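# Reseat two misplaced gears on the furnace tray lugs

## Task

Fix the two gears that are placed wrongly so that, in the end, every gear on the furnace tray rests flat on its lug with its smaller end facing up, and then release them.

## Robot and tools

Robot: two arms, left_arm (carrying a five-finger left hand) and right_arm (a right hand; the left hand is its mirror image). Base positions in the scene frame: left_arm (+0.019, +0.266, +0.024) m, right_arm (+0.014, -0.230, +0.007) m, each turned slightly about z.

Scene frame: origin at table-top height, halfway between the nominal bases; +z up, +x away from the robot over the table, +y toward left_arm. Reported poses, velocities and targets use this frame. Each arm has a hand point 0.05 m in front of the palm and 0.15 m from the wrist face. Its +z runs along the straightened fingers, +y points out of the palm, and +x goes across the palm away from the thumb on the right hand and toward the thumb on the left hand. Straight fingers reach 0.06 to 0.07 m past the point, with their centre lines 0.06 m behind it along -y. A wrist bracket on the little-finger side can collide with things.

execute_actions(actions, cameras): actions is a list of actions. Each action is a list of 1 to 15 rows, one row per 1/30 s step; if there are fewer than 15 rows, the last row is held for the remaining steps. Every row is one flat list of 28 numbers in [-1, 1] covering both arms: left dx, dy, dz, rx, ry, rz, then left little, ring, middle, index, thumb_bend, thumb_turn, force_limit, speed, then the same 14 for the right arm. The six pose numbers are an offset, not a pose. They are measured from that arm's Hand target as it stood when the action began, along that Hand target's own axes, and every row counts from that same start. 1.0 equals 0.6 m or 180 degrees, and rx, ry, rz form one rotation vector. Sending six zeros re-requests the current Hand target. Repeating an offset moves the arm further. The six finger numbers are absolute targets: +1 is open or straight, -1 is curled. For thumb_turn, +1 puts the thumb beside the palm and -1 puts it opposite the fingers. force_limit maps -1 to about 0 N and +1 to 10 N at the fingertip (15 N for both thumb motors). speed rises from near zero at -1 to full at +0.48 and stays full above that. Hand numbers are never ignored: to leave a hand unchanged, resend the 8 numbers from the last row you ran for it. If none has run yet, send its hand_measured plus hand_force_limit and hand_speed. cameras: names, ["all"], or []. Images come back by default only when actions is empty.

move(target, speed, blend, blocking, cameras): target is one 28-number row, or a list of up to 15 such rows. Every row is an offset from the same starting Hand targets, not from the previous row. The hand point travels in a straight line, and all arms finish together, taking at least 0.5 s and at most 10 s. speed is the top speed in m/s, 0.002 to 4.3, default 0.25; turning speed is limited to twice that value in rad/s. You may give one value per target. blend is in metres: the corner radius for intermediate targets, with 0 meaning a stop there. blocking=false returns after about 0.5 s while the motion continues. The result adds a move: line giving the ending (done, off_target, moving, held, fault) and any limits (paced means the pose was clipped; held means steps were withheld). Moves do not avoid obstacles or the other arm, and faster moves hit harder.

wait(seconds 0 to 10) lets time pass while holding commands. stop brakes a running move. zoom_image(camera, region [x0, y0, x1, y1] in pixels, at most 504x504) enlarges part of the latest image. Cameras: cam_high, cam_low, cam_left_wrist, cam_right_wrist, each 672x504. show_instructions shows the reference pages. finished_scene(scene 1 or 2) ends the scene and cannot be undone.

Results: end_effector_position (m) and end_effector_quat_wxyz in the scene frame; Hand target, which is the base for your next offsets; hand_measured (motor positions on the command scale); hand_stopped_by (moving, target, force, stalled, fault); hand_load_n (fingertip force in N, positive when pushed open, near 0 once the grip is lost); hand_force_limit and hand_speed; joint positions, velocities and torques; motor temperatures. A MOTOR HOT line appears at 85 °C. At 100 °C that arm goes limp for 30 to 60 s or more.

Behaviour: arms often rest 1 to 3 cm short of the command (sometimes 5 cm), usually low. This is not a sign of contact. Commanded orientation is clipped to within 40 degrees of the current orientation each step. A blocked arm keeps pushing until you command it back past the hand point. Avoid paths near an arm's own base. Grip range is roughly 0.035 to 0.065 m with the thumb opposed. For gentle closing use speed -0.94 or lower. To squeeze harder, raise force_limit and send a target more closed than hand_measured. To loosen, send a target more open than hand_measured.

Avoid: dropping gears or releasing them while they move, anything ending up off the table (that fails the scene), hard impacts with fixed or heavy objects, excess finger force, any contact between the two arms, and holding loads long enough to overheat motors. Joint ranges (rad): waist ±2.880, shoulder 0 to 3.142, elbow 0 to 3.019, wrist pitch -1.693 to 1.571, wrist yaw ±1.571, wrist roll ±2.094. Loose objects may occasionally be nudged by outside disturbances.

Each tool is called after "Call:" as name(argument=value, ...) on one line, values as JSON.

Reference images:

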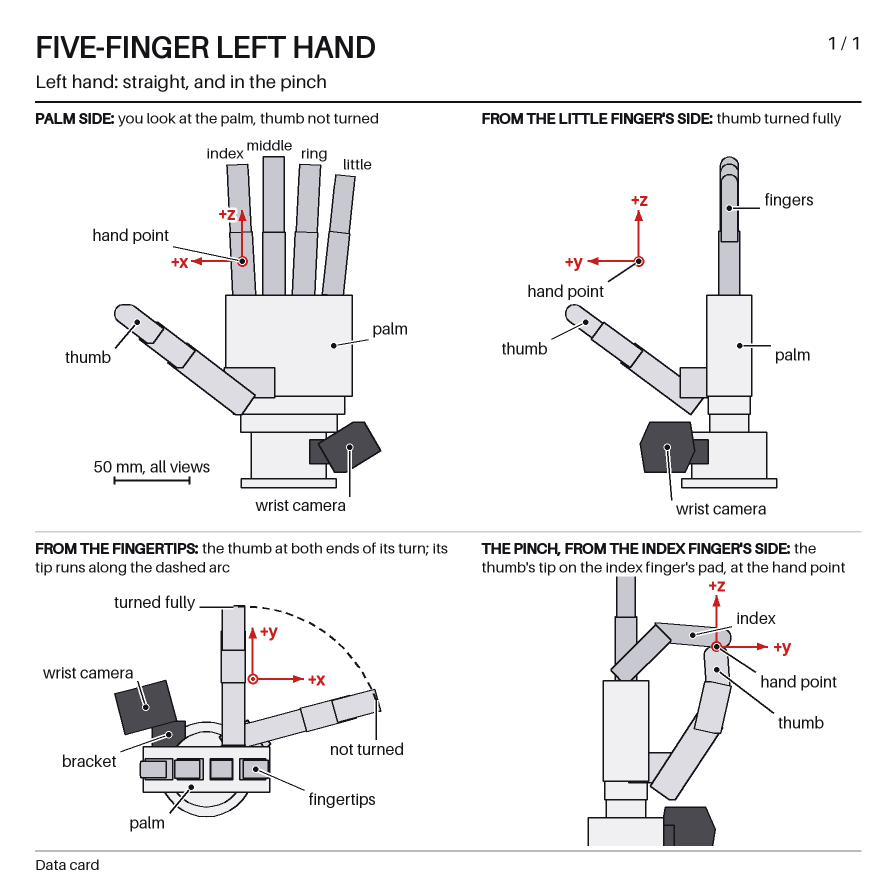

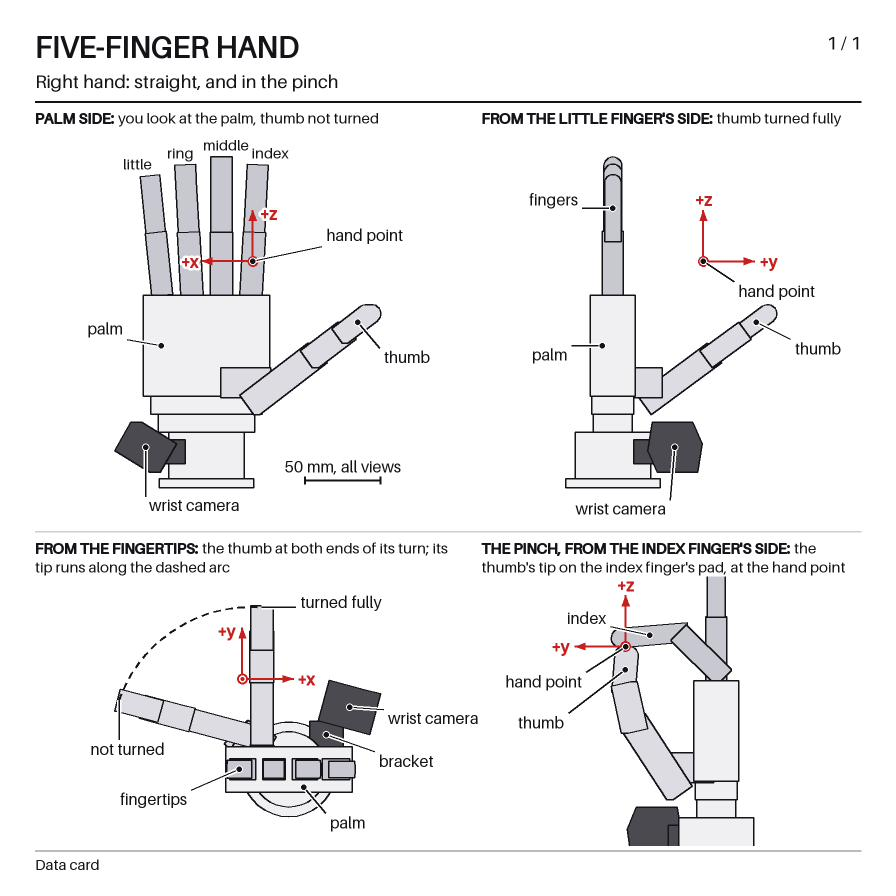

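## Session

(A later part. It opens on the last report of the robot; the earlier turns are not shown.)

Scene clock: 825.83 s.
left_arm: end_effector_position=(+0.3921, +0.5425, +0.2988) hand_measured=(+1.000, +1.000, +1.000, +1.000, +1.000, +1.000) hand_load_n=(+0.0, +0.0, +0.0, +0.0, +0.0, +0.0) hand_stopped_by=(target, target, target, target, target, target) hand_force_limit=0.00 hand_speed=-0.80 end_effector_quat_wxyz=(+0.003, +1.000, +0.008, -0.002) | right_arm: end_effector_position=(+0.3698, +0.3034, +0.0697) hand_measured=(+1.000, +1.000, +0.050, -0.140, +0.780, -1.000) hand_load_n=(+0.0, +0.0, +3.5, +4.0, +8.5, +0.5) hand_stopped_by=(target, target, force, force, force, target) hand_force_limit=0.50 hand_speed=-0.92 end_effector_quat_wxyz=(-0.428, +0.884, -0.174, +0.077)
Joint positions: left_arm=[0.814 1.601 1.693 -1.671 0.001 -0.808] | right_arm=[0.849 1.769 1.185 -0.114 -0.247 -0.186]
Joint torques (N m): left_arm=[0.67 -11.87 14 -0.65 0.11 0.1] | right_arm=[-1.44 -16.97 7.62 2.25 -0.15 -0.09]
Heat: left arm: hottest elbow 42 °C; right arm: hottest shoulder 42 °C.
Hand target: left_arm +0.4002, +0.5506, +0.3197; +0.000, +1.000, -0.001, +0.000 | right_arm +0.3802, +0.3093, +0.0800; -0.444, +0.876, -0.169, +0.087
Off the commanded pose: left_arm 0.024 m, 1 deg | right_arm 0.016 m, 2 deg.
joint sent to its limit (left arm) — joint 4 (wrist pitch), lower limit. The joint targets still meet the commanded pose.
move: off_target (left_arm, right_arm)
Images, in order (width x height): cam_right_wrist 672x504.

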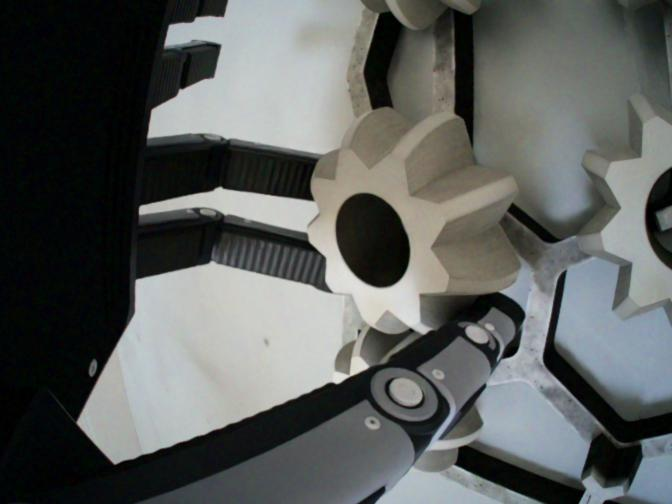

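Call:
move(target=[0,0,0,0,0,0,1,1,1,1,1,1,0,-0.8,0.0,-0.0870,-0.0519,0,0,0,1,1,-0.25,-0.2,0.2,-1,0.5,-0.92], speed=0.08, cameras=["cam_right_wrist"])

Call:
zoom_image(camera="cam_right_wrist", region=[280, 80, 620, 420])

Scene clock: 833.37 s.
left_arm: end_effector_position=(+0.3921, +0.5425, +0.2988) hand_measured=(+1.000, +1.000, +1.000, +1.000, +1.000, +1.000) hand_load_n=(+0.0, +0.0, +0.0, +0.0, +0.0, +0.0) hand_stopped_by=(target, target, target, target, target, target) hand_force_limit=0.00 hand_speed=-0.80 end_effector_quat_wxyz=(+0.003, +1.000, +0.008, -0.002) | right_arm: end_effector_position=(+0.3701, +0.3038, +0.1155) hand_measured=(+1.000, +1.000, +0.050, -0.140, +0.776, -1.000) hand_load_n=(+0.0, +0.0, +0.0, +0.0, +0.0, +0.0) hand_stopped_by=(target, target, force, force, force, target) hand_force_limit=0.50 hand_speed=-0.92 end_effector_quat_wxyz=(-0.427, +0.884, -0.174, +0.077)
Joint positions: left_arm=[0.814 1.601 1.693 -1.671 0.001 -0.808] | right_arm=[0.849 1.709 1.241 -0.229 -0.247 -0.186]
Joint torques (N m): left_arm=[0.62 -11.93 13.94 -0.59 0.11 0.11] | right_arm=[-1.14 -17.2 10.71 0.87 -0.06 -0.07]
Heat: left arm: hottest elbow 42 °C; right arm: hottest shoulder 42 °C.
Hand target: left_arm +0.4002, +0.5506, +0.3197; +0.000, +1.000, -0.001, +0.000 | right_arm +0.3822, +0.3147, +0.1406; -0.444, +0.876, -0.169, +0.087
Off the commanded pose: left_arm 0.024 m, 1 deg | right_arm 0.030 m, 2 deg.
joint sent to its limit (left arm) — joint 4 (wrist pitch), lower limit. The joint targets still meet the commanded pose.
move: off_target (left_arm, right_arm)
Images, in order (width x height): cam_right_wrist 672x504.

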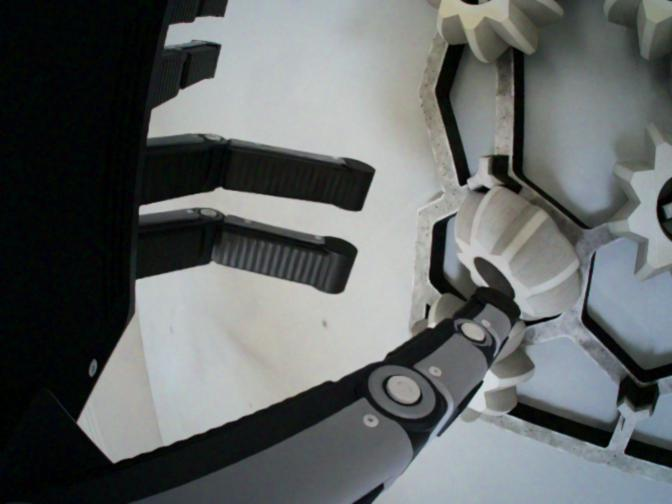

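Scaled by 1.482 from the camera's 672x504 image, which has a finer 960x720 frame.

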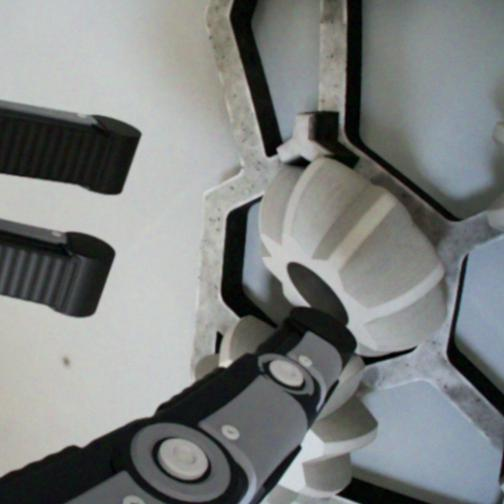

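Call:
move(target=[0,0,0,0,0,0,1,1,1,1,1,1,0,-0.8,0.0,-0.0870,-0.0519,0,0,0,1,1,0.5,0.5,0.8,-1,0.5,-0.9], speed=0.15, cameras=["cam_right_wrist","cam_high"])

Call:
zoom_image(camera="cam_high", region=[300, 110, 440, 215])

Call:
zoom_image(camera="cam_right_wrist", region=[340, 60, 620, 270])

Scene clock: 840.07 s.
left_arm: end_effector_position=(+0.3921, +0.5425, +0.2988) hand_measured=(+1.000, +1.000, +1.000, +1.000, +1.000, +1.000) hand_load_n=(+0.0, +0.0, +0.0, +0.0, +0.0, +0.0) hand_stopped_by=(target, target, target, target, target, target) hand_force_limit=0.00 hand_speed=-0.80 end_effector_quat_wxyz=(+0.003, +1.000, +0.008, -0.002) | right_arm: end_effector_position=(+0.3745, +0.3091, +0.1725) hand_measured=(+1.000, +1.000, +0.500, +0.500, +0.800, -1.000) hand_load_n=(+0.0, +0.0, +0.0, +0.0, +0.0, +0.0) hand_stopped_by=(target, target, target, target, target, target) hand_force_limit=0.50 hand_speed=-0.90 end_effector_quat_wxyz=(-0.426, +0.884, -0.175, +0.076)
Joint positions: left_arm=[0.814 1.601 1.693 -1.671 0.001 -0.808] | right_arm=[0.849 1.67 1.353 -0.384 -0.247 -0.186]
Joint torques (N m): left_arm=[0.67 -11.87 13.97 -0.64 0.1 0.1] | right_arm=[-0.85 -17.2 11.44 0.88 0.04 -0.05]
Heat: left arm: hottest elbow 42 °C; right arm: hottest shoulder 41 °C.
Hand target: left_arm +0.4002, +0.5506, +0.3197; +0.000, +1.000, -0.001, +0.000 | right_arm +0.3842, +0.3200, +0.2011; -0.444, +0.876, -0.169, +0.087
Off the commanded pose: left_arm 0.024 m, 1 deg | right_arm 0.032 m, 3 deg.
joint sent to its limit (left arm) — joint 4 (wrist pitch), lower limit. The joint targets still meet the commanded pose.
move: off_target (left_arm, right_arm)
Images, in order (width x height): cam_high 672x504, cam_right_wrist 672x504.

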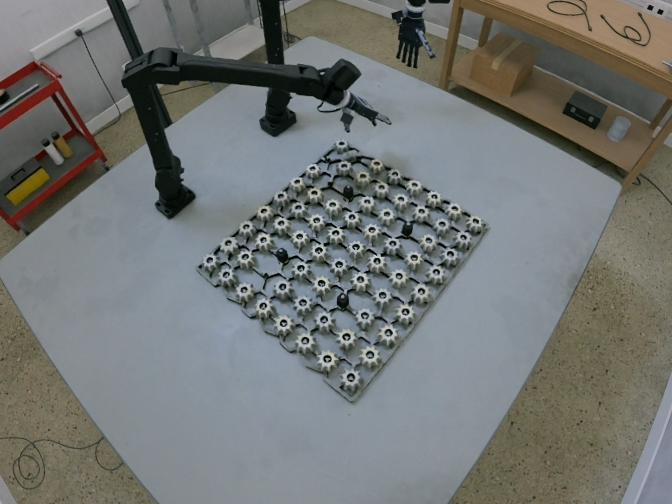

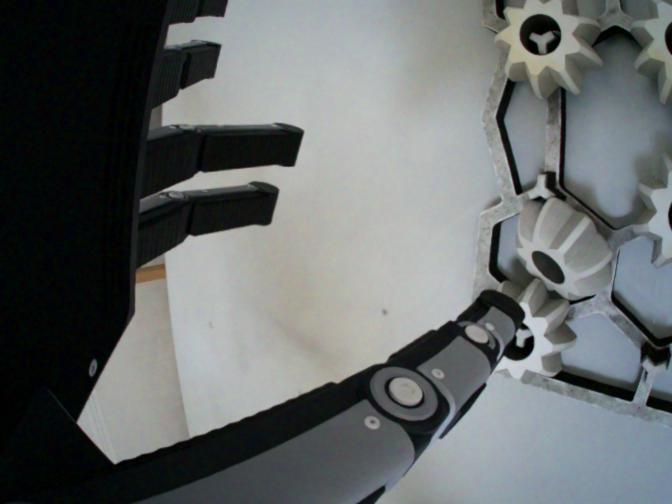

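Scaled by 3.600 from the camera's 672x504 image, which has a finer 960x720 frame.

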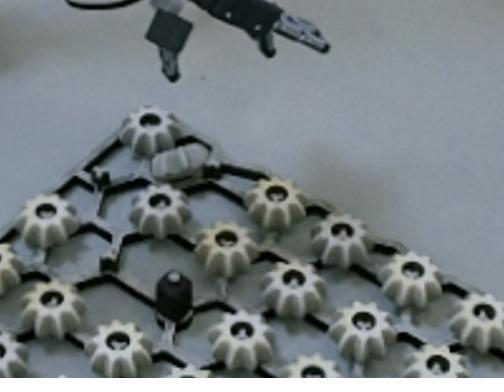

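Scaled by 1.800 from the camera's 672x504 image, which has a finer 960x720 frame.

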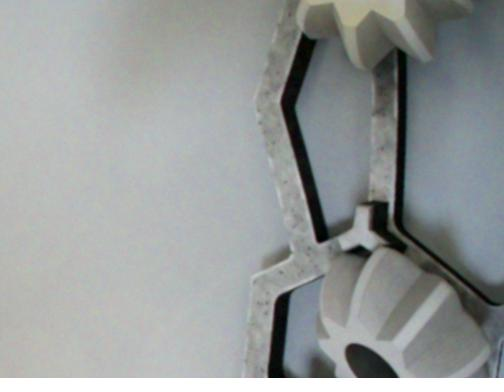

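Call:
zoom_image(camera="cam_right_wrist", region=[482, 0, 602, 100])

Call:
zoom_image(camera="cam_right_wrist", region=[480, 160, 640, 290])

Scaled by 4.200 from the camera's 672x504 image, which has a finer 960x720 frame.

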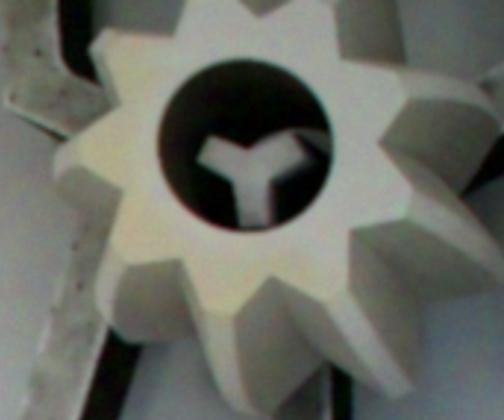

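Scaled by 3.150 from the camera's 672x504 image, which has a finer 960x720 frame.

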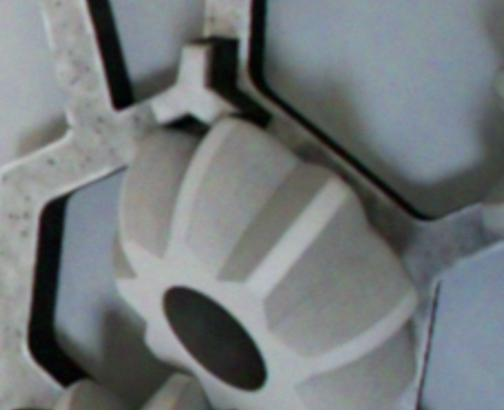

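Call:
zoom_image(camera="cam_high", region=[325, 130, 385, 180])

Call:
wait(seconds=0.1, cameras=["cam_left_wrist","cam_low"])

Call:
zoom_image(camera="cam_low", region=[350, 225, 450, 290])

Scaled by 8.400 from the camera's 672x504 image, which has a finer 960x720 frame.

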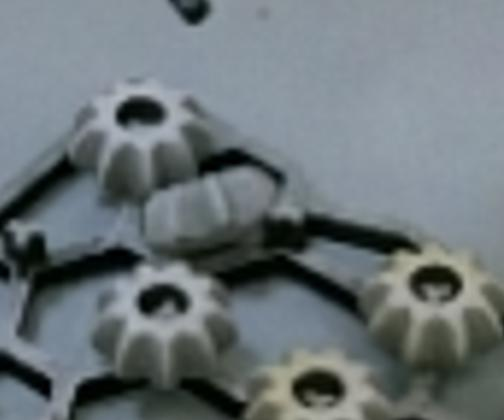

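Scene clock: 877.70 s.
left_arm: end_effector_position=(+0.3921, +0.5425, +0.2988) hand_measured=(+1.000, +1.000, +1.000, +1.000, +1.000, +1.000) hand_load_n=(+0.0, -0.5, +0.0, +0.0, -0.5, +0.0) hand_stopped_by=(target, target, target, target, target, target) hand_force_limit=0.00 hand_speed=-0.80 end_effector_quat_wxyz=(+0.003, +1.000, +0.008, -0.002) | right_arm: end_effector_position=(+0.3745, +0.3091, +0.1725) hand_measured=(+1.000, +1.000, +0.500, +0.500, +0.800, -1.000) hand_load_n=(+0.0, +0.0, +0.0, +0.0, +0.0, +0.0) hand_stopped_by=(target, target, target, target, target, target) hand_force_limit=0.50 hand_speed=-0.90 end_effector_quat_wxyz=(-0.426, +0.884, -0.175, +0.076)
Joint positions: left_arm=[0.814 1.601 1.693 -1.671 0.001 -0.808] | right_arm=[0.849 1.67 1.353 -0.384 -0.247 -0.186]
Joint torques (N m): left_arm=[0.67 -11.93 14 -0.59 0.11 0.1] | right_arm=[-0.85 -17.26 11.44 0.87 0.04 -0.04]
Motor temperatures (°C): left_arm=[21 26 42 20 21 21] | right_arm=[21 42 37 21 21 22]
Heat: left arm: hottest elbow 42 °C; right arm: hottest shoulder 42 °C.
Hand target: left_arm +0.4002, +0.5506, +0.3197; +0.000, +1.000, -0.001, +0.000 | right_arm +0.3842, +0.3200, +0.2011; -0.444, +0.876, -0.169, +0.087
Off the commanded pose: left_arm 0.024 m, 1 deg | right_arm 0.032 m, 3 deg.
wait: 0.10 s; at rest from the start
Images, in order (width x height): cam_low 672x504, cam_left_wrist 672x504.

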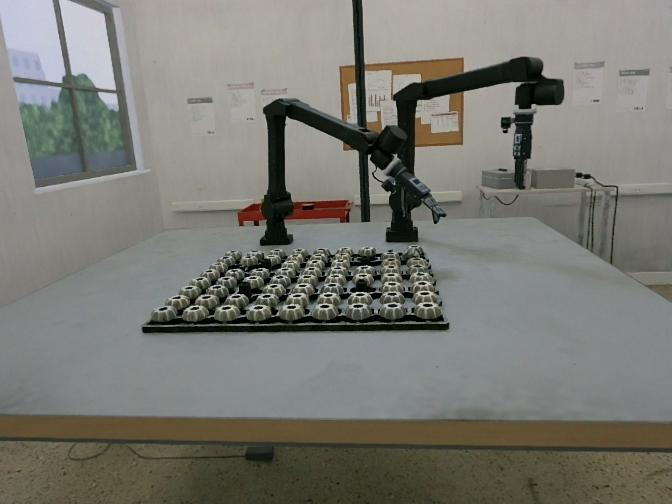

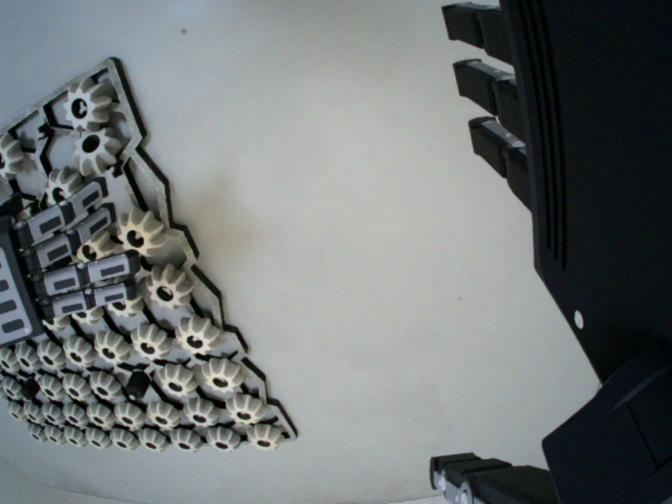

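Scaled by 5.040 from the camera's 672x504 image, which has a finer 960x720 frame.

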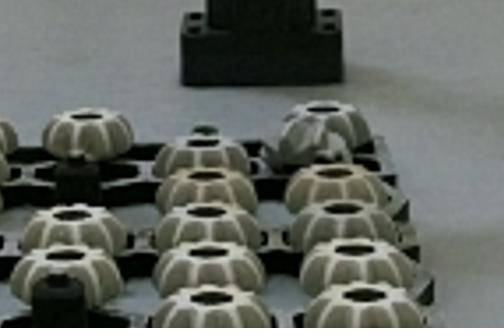

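Call:
wait(seconds=0.1, cameras=["cam_left_wrist"])

Call:
zoom_image(camera="cam_left_wrist", region=[30, 50, 210, 270])

Scene clock: 880.83 s.
left_arm: end_effector_position=(+0.3921, +0.5425, +0.2988) hand_measured=(+1.000, +1.000, +1.000, +1.000, +1.000, +1.000) hand_load_n=(+0.0, +0.0, +0.0, +0.0, +0.0, +0.0) hand_stopped_by=(target, target, target, target, target, target) hand_force_limit=0.00 hand_speed=-0.80 end_effector_quat_wxyz=(+0.003, +1.000, +0.008, -0.002) | right_arm: end_effector_position=(+0.3745, +0.3091, +0.1725) hand_measured=(+1.000, +1.000, +0.500, +0.500, +0.800, -1.000) hand_load_n=(+0.0, +0.0, +0.0, -0.5, -0.5, +0.0) hand_stopped_by=(target, target, target, target, target, target) hand_force_limit=0.50 hand_speed=-0.90 end_effector_quat_wxyz=(-0.426, +0.884, -0.175, +0.076)
Joint positions: left_arm=[0.814 1.601 1.693 -1.671 0.001 -0.808] | right_arm=[0.849 1.67 1.353 -0.384 -0.247 -0.186]
Joint torques (N m): left_arm=[0.5 -11.81 14.04 -0.59 0.11 0.1] | right_arm=[-0.85 -17.26 11.44 0.87 0.04 -0.05]
Heat: left arm: hottest elbow 42 °C; right arm: hottest shoulder 42 °C.
Hand target: left_arm +0.4002, +0.5506, +0.3197; +0.000, +1.000, -0.001, +0.000 | right_arm +0.3842, +0.3200, +0.2011; -0.444, +0.876, -0.169, +0.087
Off the commanded pose: left_arm 0.024 m, 1 deg | right_arm 0.032 m, 3 deg.
wait: 0.10 s; at rest from the start
Images, in order (width x height): cam_left_wrist 672x504.

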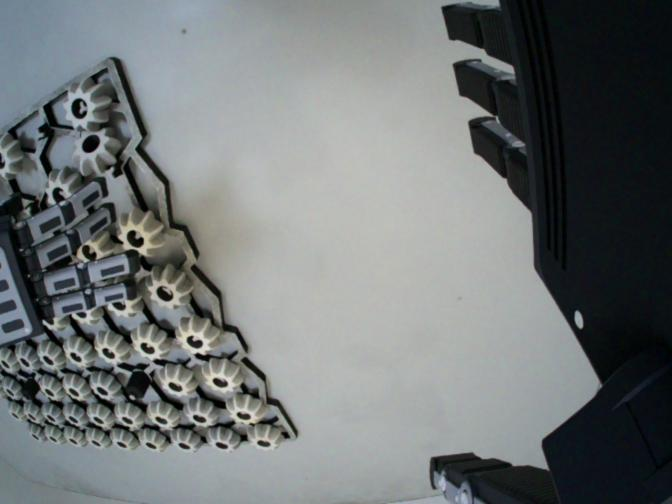

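Scaled by 2.291 from the camera's 672x504 image, which has a finer 960x720 frame.

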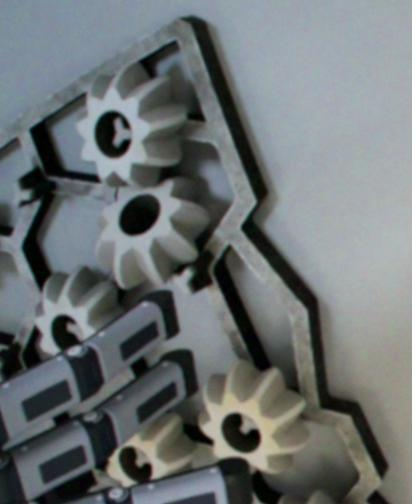

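Call:
zoom_image(camera="cam_left_wrist", region=[60, 75, 150, 190])

Scaled by 4.383 from the camera's 672x504 image, which has a finer 960x720 frame.

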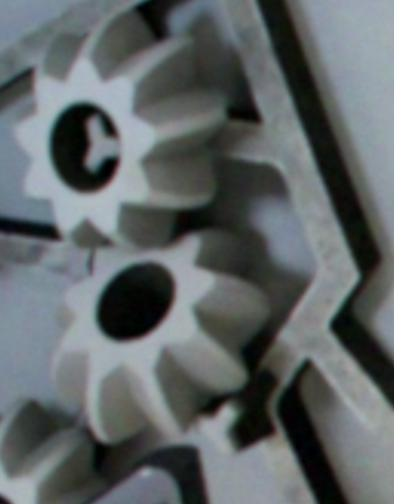

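Call:
move(target=[0,0,0,0,0,0,1,1,1,1,1,1,0,-0.8,0.0002,0.1793,0.0068,0.0013,-0.0538,-0.0383,1,1,0.5,0.5,0.9,-1,0.5,-0.9], speed=0.12, cameras=["cam_right_wrist","cam_left_wrist"])

Call:
zoom_image(camera="cam_left_wrist", region=[30, 50, 180, 230])

Scene clock: 902.00 s.
left_arm: end_effector_position=(+0.3921, +0.5425, +0.2988) hand_measured=(+1.000, +1.000, +1.000, +1.000, +1.000, +1.000) hand_load_n=(+0.0, +0.0, +0.0, +0.0, +0.0, +0.0) hand_stopped_by=(target, target, target, target, target, target) hand_force_limit=0.00 hand_speed=-0.80 end_effector_quat_wxyz=(+0.003, +1.000, +0.008, -0.002) | right_arm: end_effector_position=(+0.3566, +0.2635, +0.1047) hand_measured=(+1.000, +1.000, +0.500, +0.500, +0.900, -1.000) hand_load_n=(+0.0, +0.0, +0.0, +0.0, +0.0, +0.0) hand_stopped_by=(target, target, target, target, target, target) hand_force_limit=0.50 hand_speed=-0.90 end_effector_quat_wxyz=(-0.443, +0.892, -0.084, +0.031)
Joint positions: left_arm=[0.814 1.601 1.693 -1.671 0.001 -0.808] | right_arm=[0.777 1.669 1.155 -0.231 -0.465 -0.368]
Joint torques (N m): left_arm=[0.73 -11.87 14 -0.66 0.09 0.09] | right_arm=[-1.32 -16.38 7.01 1.72 -0.29 -0.12]
Heat: left arm: hottest elbow 42 °C; right arm: hottest shoulder 41 °C.
Hand target: left_arm +0.4002, +0.5506, +0.3197; +0.000, +1.000, -0.001, +0.000 | right_arm +0.3619, +0.2641, +0.1118; -0.452, +0.888, -0.078, +0.040
Off the commanded pose: left_arm 0.024 m, 1 deg | right_arm 0.009 m, 2 deg.
joint sent to its limit (left arm) — joint 4 (wrist pitch), lower limit. The joint targets still meet the commanded pose.
move: off_target (left_arm)
Images, in order (width x height): cam_left_wrist 672x504, cam_right_wrist 672x504.

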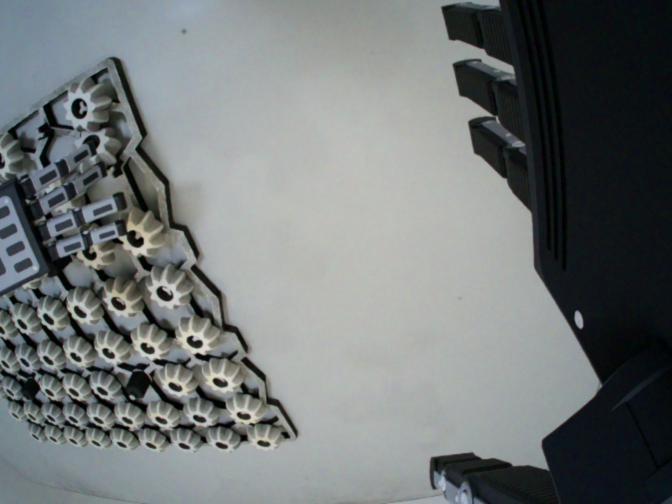

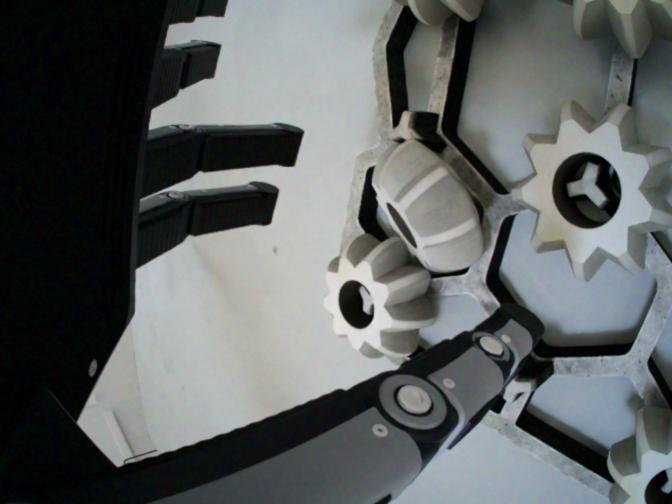

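Scaled by 2.800 from the camera's 672x504 image, which has a finer 960x720 frame.

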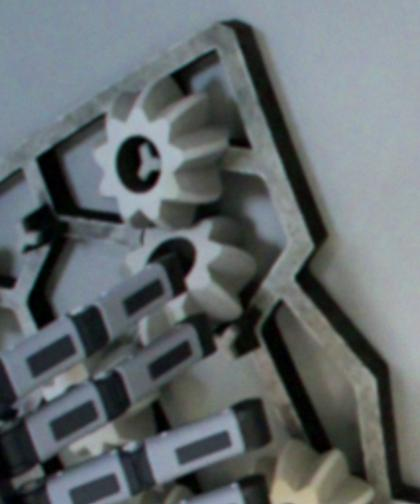

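Call:
move(target=[0,0,0,0,0,0,1,1,1,1,1,1,0,-0.8,0.0035,0.0557,0.0475,0,0,0,1,1,0.5,0.5,0.85,-1,0.5,-0.9], speed=0.06, cameras=["cam_right_wrist","cam_left_wrist"])

Call:
zoom_image(camera="cam_left_wrist", region=[30, 50, 180, 230])

Scene clock: 910.87 s.
left_arm: end_effector_position=(+0.3921, +0.5425, +0.2988) hand_measured=(+1.000, +1.000, +1.000, +1.000, +1.000, +1.000) hand_load_n=(+0.0, +0.0, +0.0, +0.0, -0.5, +0.0) hand_stopped_by=(target, target, target, target, target, target) hand_force_limit=0.00 hand_speed=-0.80 end_effector_quat_wxyz=(+0.003, +1.000, +0.008, -0.002) | right_arm: end_effector_position=(+0.3595, +0.2665, +0.0712) hand_measured=(+1.000, +1.000, +0.500, +0.500, +0.850, -1.000) hand_load_n=(+0.0, +0.0, +0.0, +0.0, +0.0, +0.0) hand_stopped_by=(target, target, target, target, target, target) hand_force_limit=0.50 hand_speed=-0.90 end_effector_quat_wxyz=(-0.449, +0.889, -0.081, +0.036)
Joint positions: left_arm=[0.814 1.601 1.693 -1.671 0.001 -0.808] | right_arm=[0.777 1.721 1.115 -0.121 -0.465 -0.368]
Joint torques (N m): left_arm=[0.62 -11.87 13.93 -0.59 0.11 0.11] | right_arm=[-1.32 -15.09 6.79 1.76 -0.29 -0.11]
Heat: left arm: hottest elbow 42 °C; right arm: hottest shoulder 40 °C.
Hand target: left_arm +0.4002, +0.5506, +0.3197; +0.000, +1.000, -0.001, +0.000 | right_arm +0.3646, +0.2671, +0.0682; -0.452, +0.887, -0.078, +0.040
Off the commanded pose: left_arm 0.024 m, 1 deg | right_arm 0.006 m, 1 deg.
joint sent to its limit (left arm) — joint 4 (wrist pitch), lower limit. The joint targets still meet the commanded pose.
move: off_target (left_arm)
Images, in order (width x height): cam_left_wrist 672x504, cam_right_wrist 672x504.

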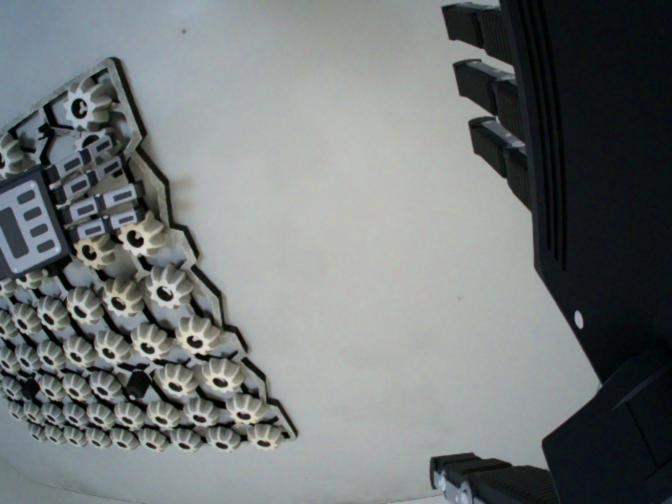

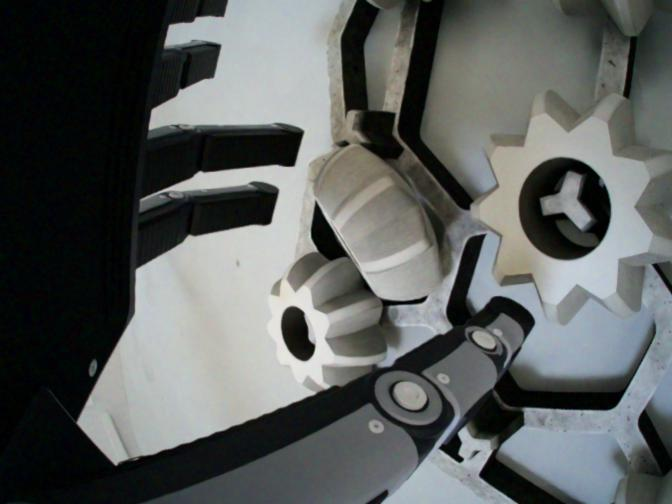

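Scaled by 2.800 from the camera's 672x504 image, which has a finer 960x720 frame.

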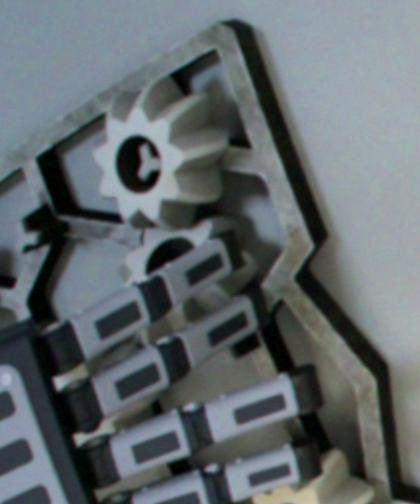

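Call:
move(target=[0,0,0,0,0,0,1,1,1,1,1,1,0,-0.8,0.0,0.0162,0.0118,0,0,0,1,1,0.5,0.5,0.8,-1,0.5,-0.9], speed=0.06, cameras=["cam_right_wrist"])

Scene clock: 913.37 s.
left_arm: end_effector_position=(+0.3921, +0.5425, +0.2988) hand_measured=(+1.000, +1.000, +1.000, +1.000, +1.000, +1.000) hand_load_n=(+0.0, +0.0, +0.0, +0.0, +0.0, +0.0) hand_stopped_by=(target, target, target, target, target, target) hand_force_limit=0.00 hand_speed=-0.80 end_effector_quat_wxyz=(+0.003, +1.000, +0.008, -0.002) | right_arm: end_effector_position=(+0.3595, +0.2669, +0.0610) hand_measured=(+1.000, +1.000, +0.500, +0.500, +0.800, -1.000) hand_load_n=(+0.0, +0.0, +0.0, +0.0, +0.0, +0.5) hand_stopped_by=(target, target, target, target, target, target) hand_force_limit=0.50 hand_speed=-0.90 end_effector_quat_wxyz=(-0.450, +0.889, -0.081, +0.036)
Joint positions: left_arm=[0.814 1.601 1.693 -1.671 0.001 -0.808] | right_arm=[0.777 1.737 1.104 -0.091 -0.466 -0.368]
Joint torques (N m): left_arm=[0.56 -11.93 13.91 -0.65 0.12 0.11] | right_arm=[-1.38 -14.86 6.63 1.83 -0.23 -0.11]
Heat: left arm: hottest elbow 42 °C; right arm: hottest shoulder 40 °C.
Hand target: left_arm +0.4002, +0.5506, +0.3197; +0.000, +1.000, -0.001, +0.000 | right_arm +0.3646, +0.2671, +0.0559; -0.452, +0.888, -0.078, +0.040
Off the commanded pose: left_arm 0.024 m, 1 deg | right_arm 0.007 m, 1 deg.
joint sent to its limit (left arm) — joint 4 (wrist pitch), lower limit. The joint targets still meet the commanded pose.
move: off_target (left_arm)
Images, in order (width x height): cam_right_wrist 672x504.

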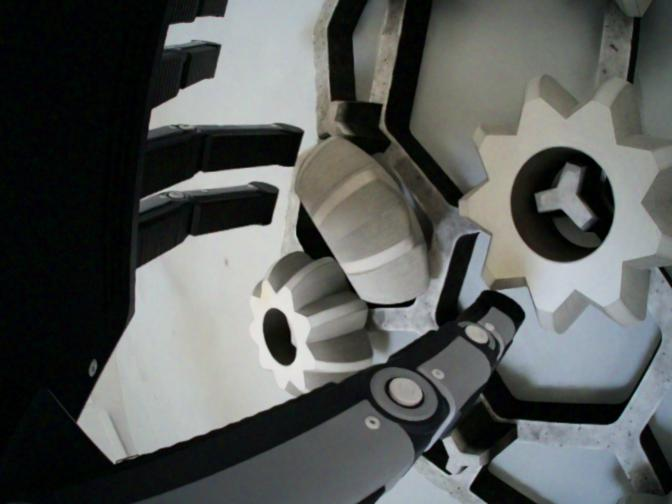

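Call:
move(target=[0,0,0,0,0,0,1,1,1,1,1,1,0,-0.8,0,0,0,0,0,0,1,1,-0.2,-0.2,0.2,-1,0.5,-0.92], speed=0.06, cameras=["cam_right_wrist"])

Scene clock: 918.20 s.
left_arm: end_effector_position=(+0.3921, +0.5425, +0.2988) hand_measured=(+1.000, +1.000, +1.000, +1.000, +1.000, +1.000) hand_load_n=(+0.0, +0.0, +0.0, +0.5, +0.0, +0.0) hand_stopped_by=(target, target, target, target, target, target) hand_force_limit=0.00 hand_speed=-0.80 end_effector_quat_wxyz=(+0.003, +1.000, +0.008, -0.002) | right_arm: end_effector_position=(+0.3653, +0.2745, +0.0693) hand_measured=(+1.000, +1.000, +0.064, -0.200, +0.522, -1.000) hand_load_n=(+0.0, +0.0, +15.5, +1.0, +9.5, +0.5) hand_stopped_by=(target, target, force, target, force, target) hand_force_limit=0.50 hand_speed=-0.92 end_effector_quat_wxyz=(-0.467, +0.880, -0.070, +0.049)
Joint positions: left_arm=[0.814 1.601 1.693 -1.671 0.001 -0.808] | right_arm=[0.778 1.735 1.104 -0.047 -0.471 -0.374]
Joint torques (N m): left_arm=[0.56 -11.69 13.94 -0.61 0.1 0.1] | right_arm=[-1.44 -14.8 6.61 0.28 -0.08 -0.05]
Heat: left arm: hottest elbow 43 °C; right arm: hottest shoulder 40 °C.
Hand target: left_arm +0.4002, +0.5506, +0.3197; +0.000, +1.000, -0.001, +0.000 | right_arm +0.3647, +0.2670, +0.0560; -0.452, +0.887, -0.078, +0.040
Off the commanded pose: left_arm 0.024 m, 1 deg | right_arm 0.015 m, 2 deg.
joint sent to its limit (left arm) — joint 4 (wrist pitch), lower limit. The joint targets still meet the commanded pose.
move: off_target (left_arm, right_arm)
Images, in order (width x height): cam_right_wrist 672x504.

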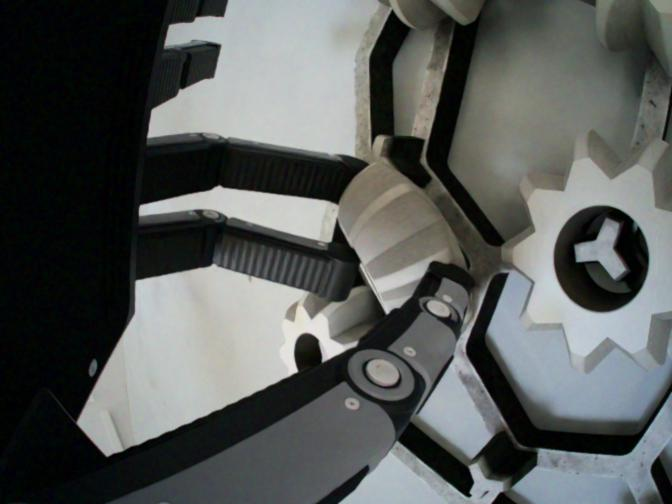

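Call:
move(target=[0,0,0,0,0,0,1,1,1,1,1,1,0,-0.8,-0.0005,-0.0735,-0.0378,0,0,0,1,1,-0.2,-0.2,0.2,-1,0.5,-0.92], speed=0.06, cameras=["cam_right_wrist"])

Call:
zoom_image(camera="cam_right_wrist", region=[280, 100, 540, 400])

Scene clock: 920.77 s.
left_arm: end_effector_position=(+0.3921, +0.5425, +0.2988) hand_measured=(+1.000, +1.000, +1.000, +1.000, +1.000, +1.000) hand_load_n=(+0.0, +0.0, +0.0, +0.0, -0.5, +0.0) hand_stopped_by=(target, target, target, target, target, target) hand_force_limit=0.00 hand_speed=-0.80 end_effector_quat_wxyz=(+0.003, +1.000, +0.008, -0.002) | right_arm: end_effector_position=(+0.3608, +0.2672, +0.0864) hand_measured=(+1.000, +1.000, +0.062, -0.200, +0.518, -1.000) hand_load_n=(+0.0, +0.0, +1.5, +0.0, +0.0, +0.0) hand_stopped_by=(target, target, force, target, force, target) hand_force_limit=0.50 hand_speed=-0.92 end_effector_quat_wxyz=(-0.445, +0.891, -0.080, +0.035)
Joint positions: left_arm=[0.814 1.601 1.693 -1.671 0.001 -0.808] | right_arm=[0.777 1.704 1.144 -0.178 -0.464 -0.374]
Joint torques (N m): left_arm=[0.62 -11.81 14.04 -0.58 0.12 0.11] | right_arm=[-0.62 -17.03 9.25 0.38 -0.08 0.01]
Heat: left arm: hottest elbow 43 °C; right arm: hottest shoulder 40 °C.
Hand target: left_arm +0.4002, +0.5506, +0.3197; +0.000, +1.000, -0.001, +0.000 | right_arm +0.3657, +0.2745, +0.1050; -0.452, +0.888, -0.078, +0.040
Off the commanded pose: left_arm 0.024 m, 1 deg | right_arm 0.021 m, 1 deg.
joint sent to its limit (left arm) — joint 4 (wrist pitch), lower limit. The joint targets still meet the commanded pose.
move: off_target (left_arm, right_arm)
Images, in order (width x height): cam_right_wrist 672x504.

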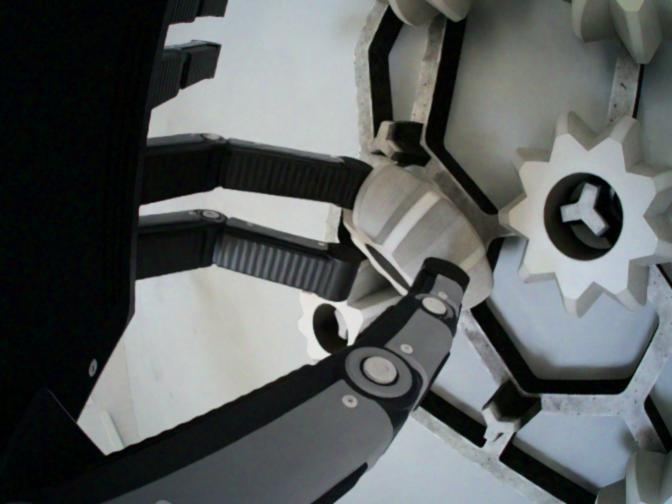

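Scaled by 1.680 from the camera's 672x504 image, which has a finer 960x720 frame.

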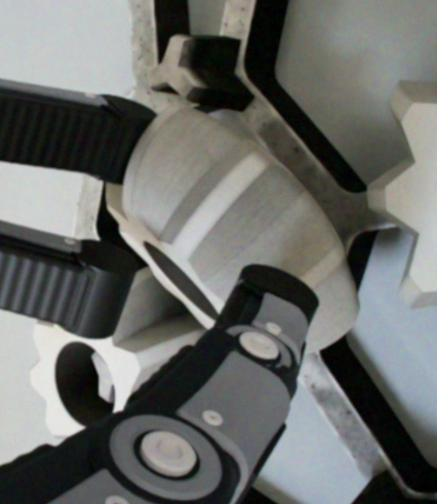

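Call:
move(target=[0,0,0,0,0,0,1,1,1,1,1,1,0,-0.8,0,-0.028,-0.0183,0,0.0449,0.0326,1,1,0.5,0.5,0.85,-1,0.5,-0.85], speed=0.1, cameras=["cam_right_wrist","cam_left_wrist"])

Call:
zoom_image(camera="cam_left_wrist", region=[60, 75, 150, 190])

Call:
zoom_image(camera="cam_right_wrist", region=[320, 80, 560, 360])

Scene clock: 932.97 s.
left_arm: end_effector_position=(+0.3921, +0.5425, +0.2988) hand_measured=(+1.000, +1.000, +1.000, +1.000, +1.000, +1.000) hand_load_n=(+0.0, +0.0, +0.0, +0.0, +0.0, +0.0) hand_stopped_by=(target, target, target, target, target, target) hand_force_limit=0.00 hand_speed=-0.80 end_effector_quat_wxyz=(+0.003, +1.000, +0.008, -0.002) | right_arm: end_effector_position=(+0.3672, +0.2711, +0.1097) hand_measured=(+1.000, +1.000, +0.500, +0.500, +0.850, -1.000) hand_load_n=(+0.0, +0.0, +0.0, +0.0, +0.0, +0.0) hand_stopped_by=(target, target, target, target, target, target) hand_force_limit=0.50 hand_speed=-0.85 end_effector_quat_wxyz=(-0.436, +0.883, -0.157, +0.074)
Joint positions: left_arm=[0.814 1.601 1.693 -1.671 0.001 -0.808] | right_arm=[0.806 1.654 1.144 -0.181 -0.306 -0.238]
Joint torques (N m): left_arm=[0.67 -11.81 13.98 -0.59 0.11 0.1] | right_arm=[-0.26 -17.32 7.47 1.29 0.06 0.07]
Heat: left arm: hottest elbow 43 °C; right arm: hottest shoulder 39 °C.
Hand target: left_arm +0.4002, +0.5506, +0.3197; +0.000, +1.000, -0.001, +0.000 | right_arm +0.3658, +0.2755, +0.1250; -0.447, +0.877, -0.155, +0.079
Off the commanded pose: left_arm 0.024 m, 1 deg | right_arm 0.016 m, 2 deg.
joint sent to its limit (left arm) — joint 4 (wrist pitch), lower limit. The joint targets still meet the commanded pose.
move: off_target (left_arm, right_arm)
Images, in order (width x height): cam_left_wrist 672x504, cam_right_wrist 672x504.

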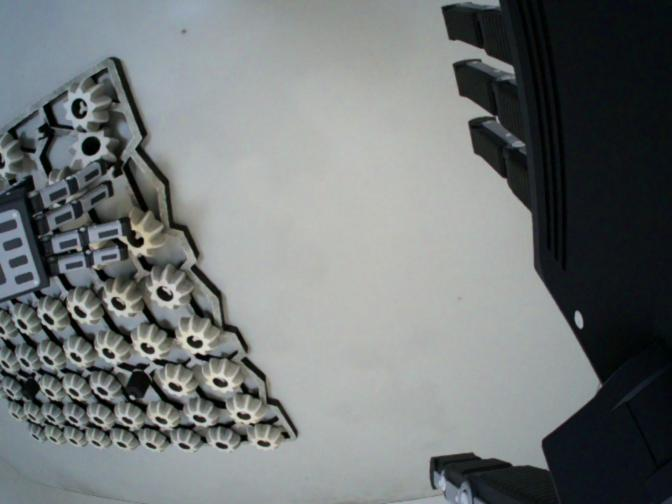

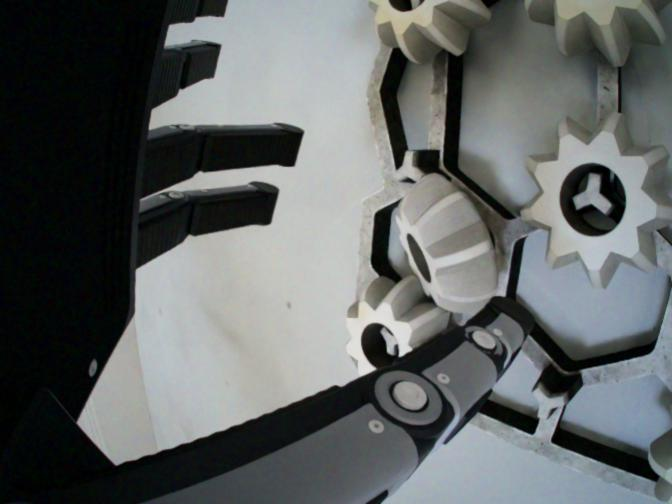

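Scaled by 4.383 from the camera's 672x504 image, which has a finer 960x720 frame.

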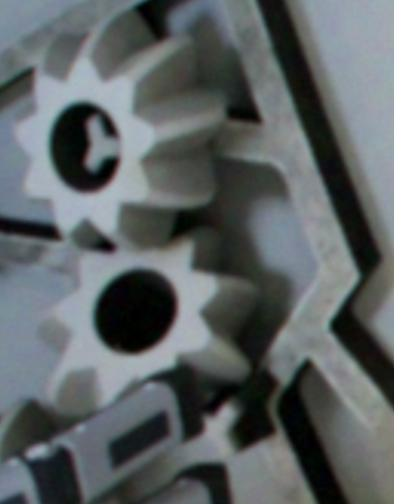

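Scaled by 1.800 from the camera's 672x504 image, which has a finer 960x720 frame.

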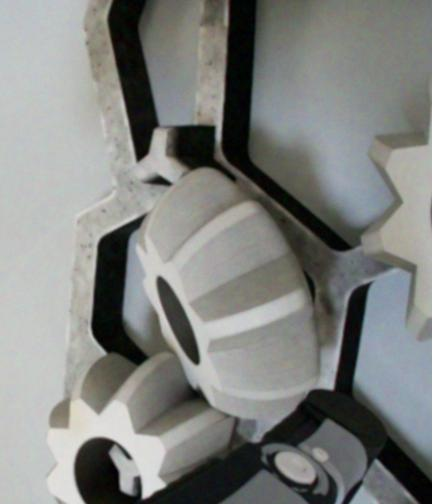

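Call:
move(target=[0,0,0,0,0,0,1,1,1,1,1,1,0,-0.8,-0.0093,0.0302,0.0155,-0.0552,-0.0629,-0.0547,1,1,0.5,0.5,0.85,-1,0.5,-0.85], speed=0.1, cameras=["cam_right_wrist","cam_left_wrist"])

Call:
zoom_image(camera="cam_right_wrist", region=[320, 80, 560, 360])

Scene clock: 953.43 s.
left_arm: end_effector_position=(+0.3921, +0.5425, +0.2988) hand_measured=(+1.000, +1.000, +1.000, +1.000, +1.000, +1.000) hand_load_n=(+0.0, +0.0, +0.0, +0.0, +0.0, +0.0) hand_stopped_by=(target, target, target, target, target, target) hand_force_limit=0.00 hand_speed=-0.80 end_effector_quat_wxyz=(+0.003, +1.000, +0.008, -0.002) | right_arm: end_effector_position=(+0.3494, +0.2600, +0.0924) hand_measured=(+1.000, +1.000, +0.500, +0.500, +0.850, -1.000) hand_load_n=(+0.0, +0.0, +0.0, +0.0, +0.0, +0.0) hand_stopped_by=(target, target, target, target, target, target) hand_force_limit=0.50 hand_speed=-0.85 end_effector_quat_wxyz=(-0.364, +0.930, -0.051, +0.010)
Joint positions: left_arm=[0.814 1.601 1.693 -1.671 0.001 -0.808] | right_arm=[0.806 1.732 1.284 -0.49 -0.425 -0.484]
Joint torques (N m): left_arm=[0.44 -11.93 13.91 -0.64 0.11 0.1] | right_arm=[-0.56 -15.44 10.88 0.64 -0.31 -0.12]
Heat: left arm: hottest elbow 43 °C; right arm: hottest shoulder 38 °C.
Hand target: left_arm +0.4002, +0.5506, +0.3197; +0.000, +1.000, -0.001, +0.000 | right_arm +0.3595, +0.2745, +0.1049; -0.374, +0.926, -0.041, +0.017
Off the commanded pose: left_arm 0.024 m, 1 deg | right_arm 0.022 m, 2 deg.
joint sent to its limit (left arm) — joint 4 (wrist pitch), lower limit. The joint targets still meet the commanded pose.
move: off_target (left_arm, right_arm)
Images, in order (width x height): cam_left_wrist 672x504, cam_right_wrist 672x504.

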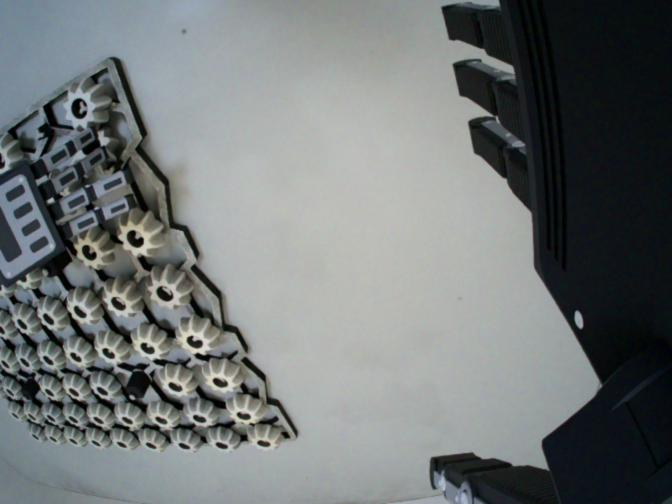

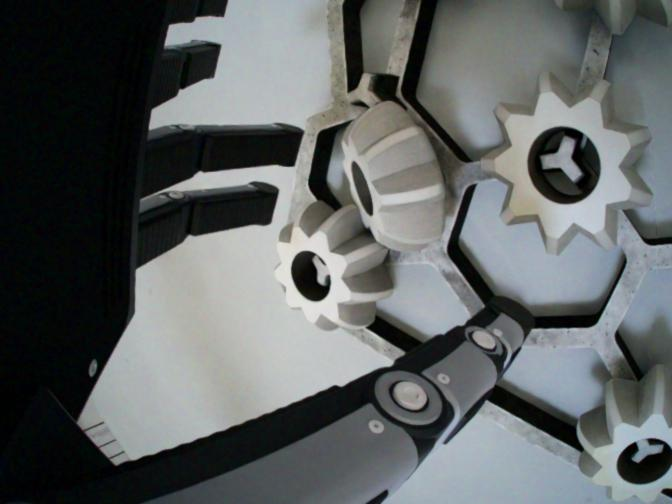

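Scaled by 1.800 from the camera's 672x504 image, which has a finer 960x720 frame.

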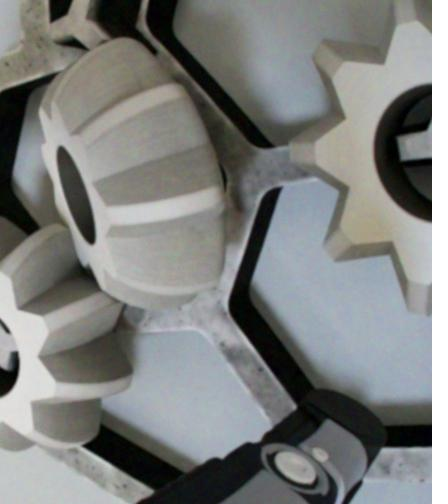

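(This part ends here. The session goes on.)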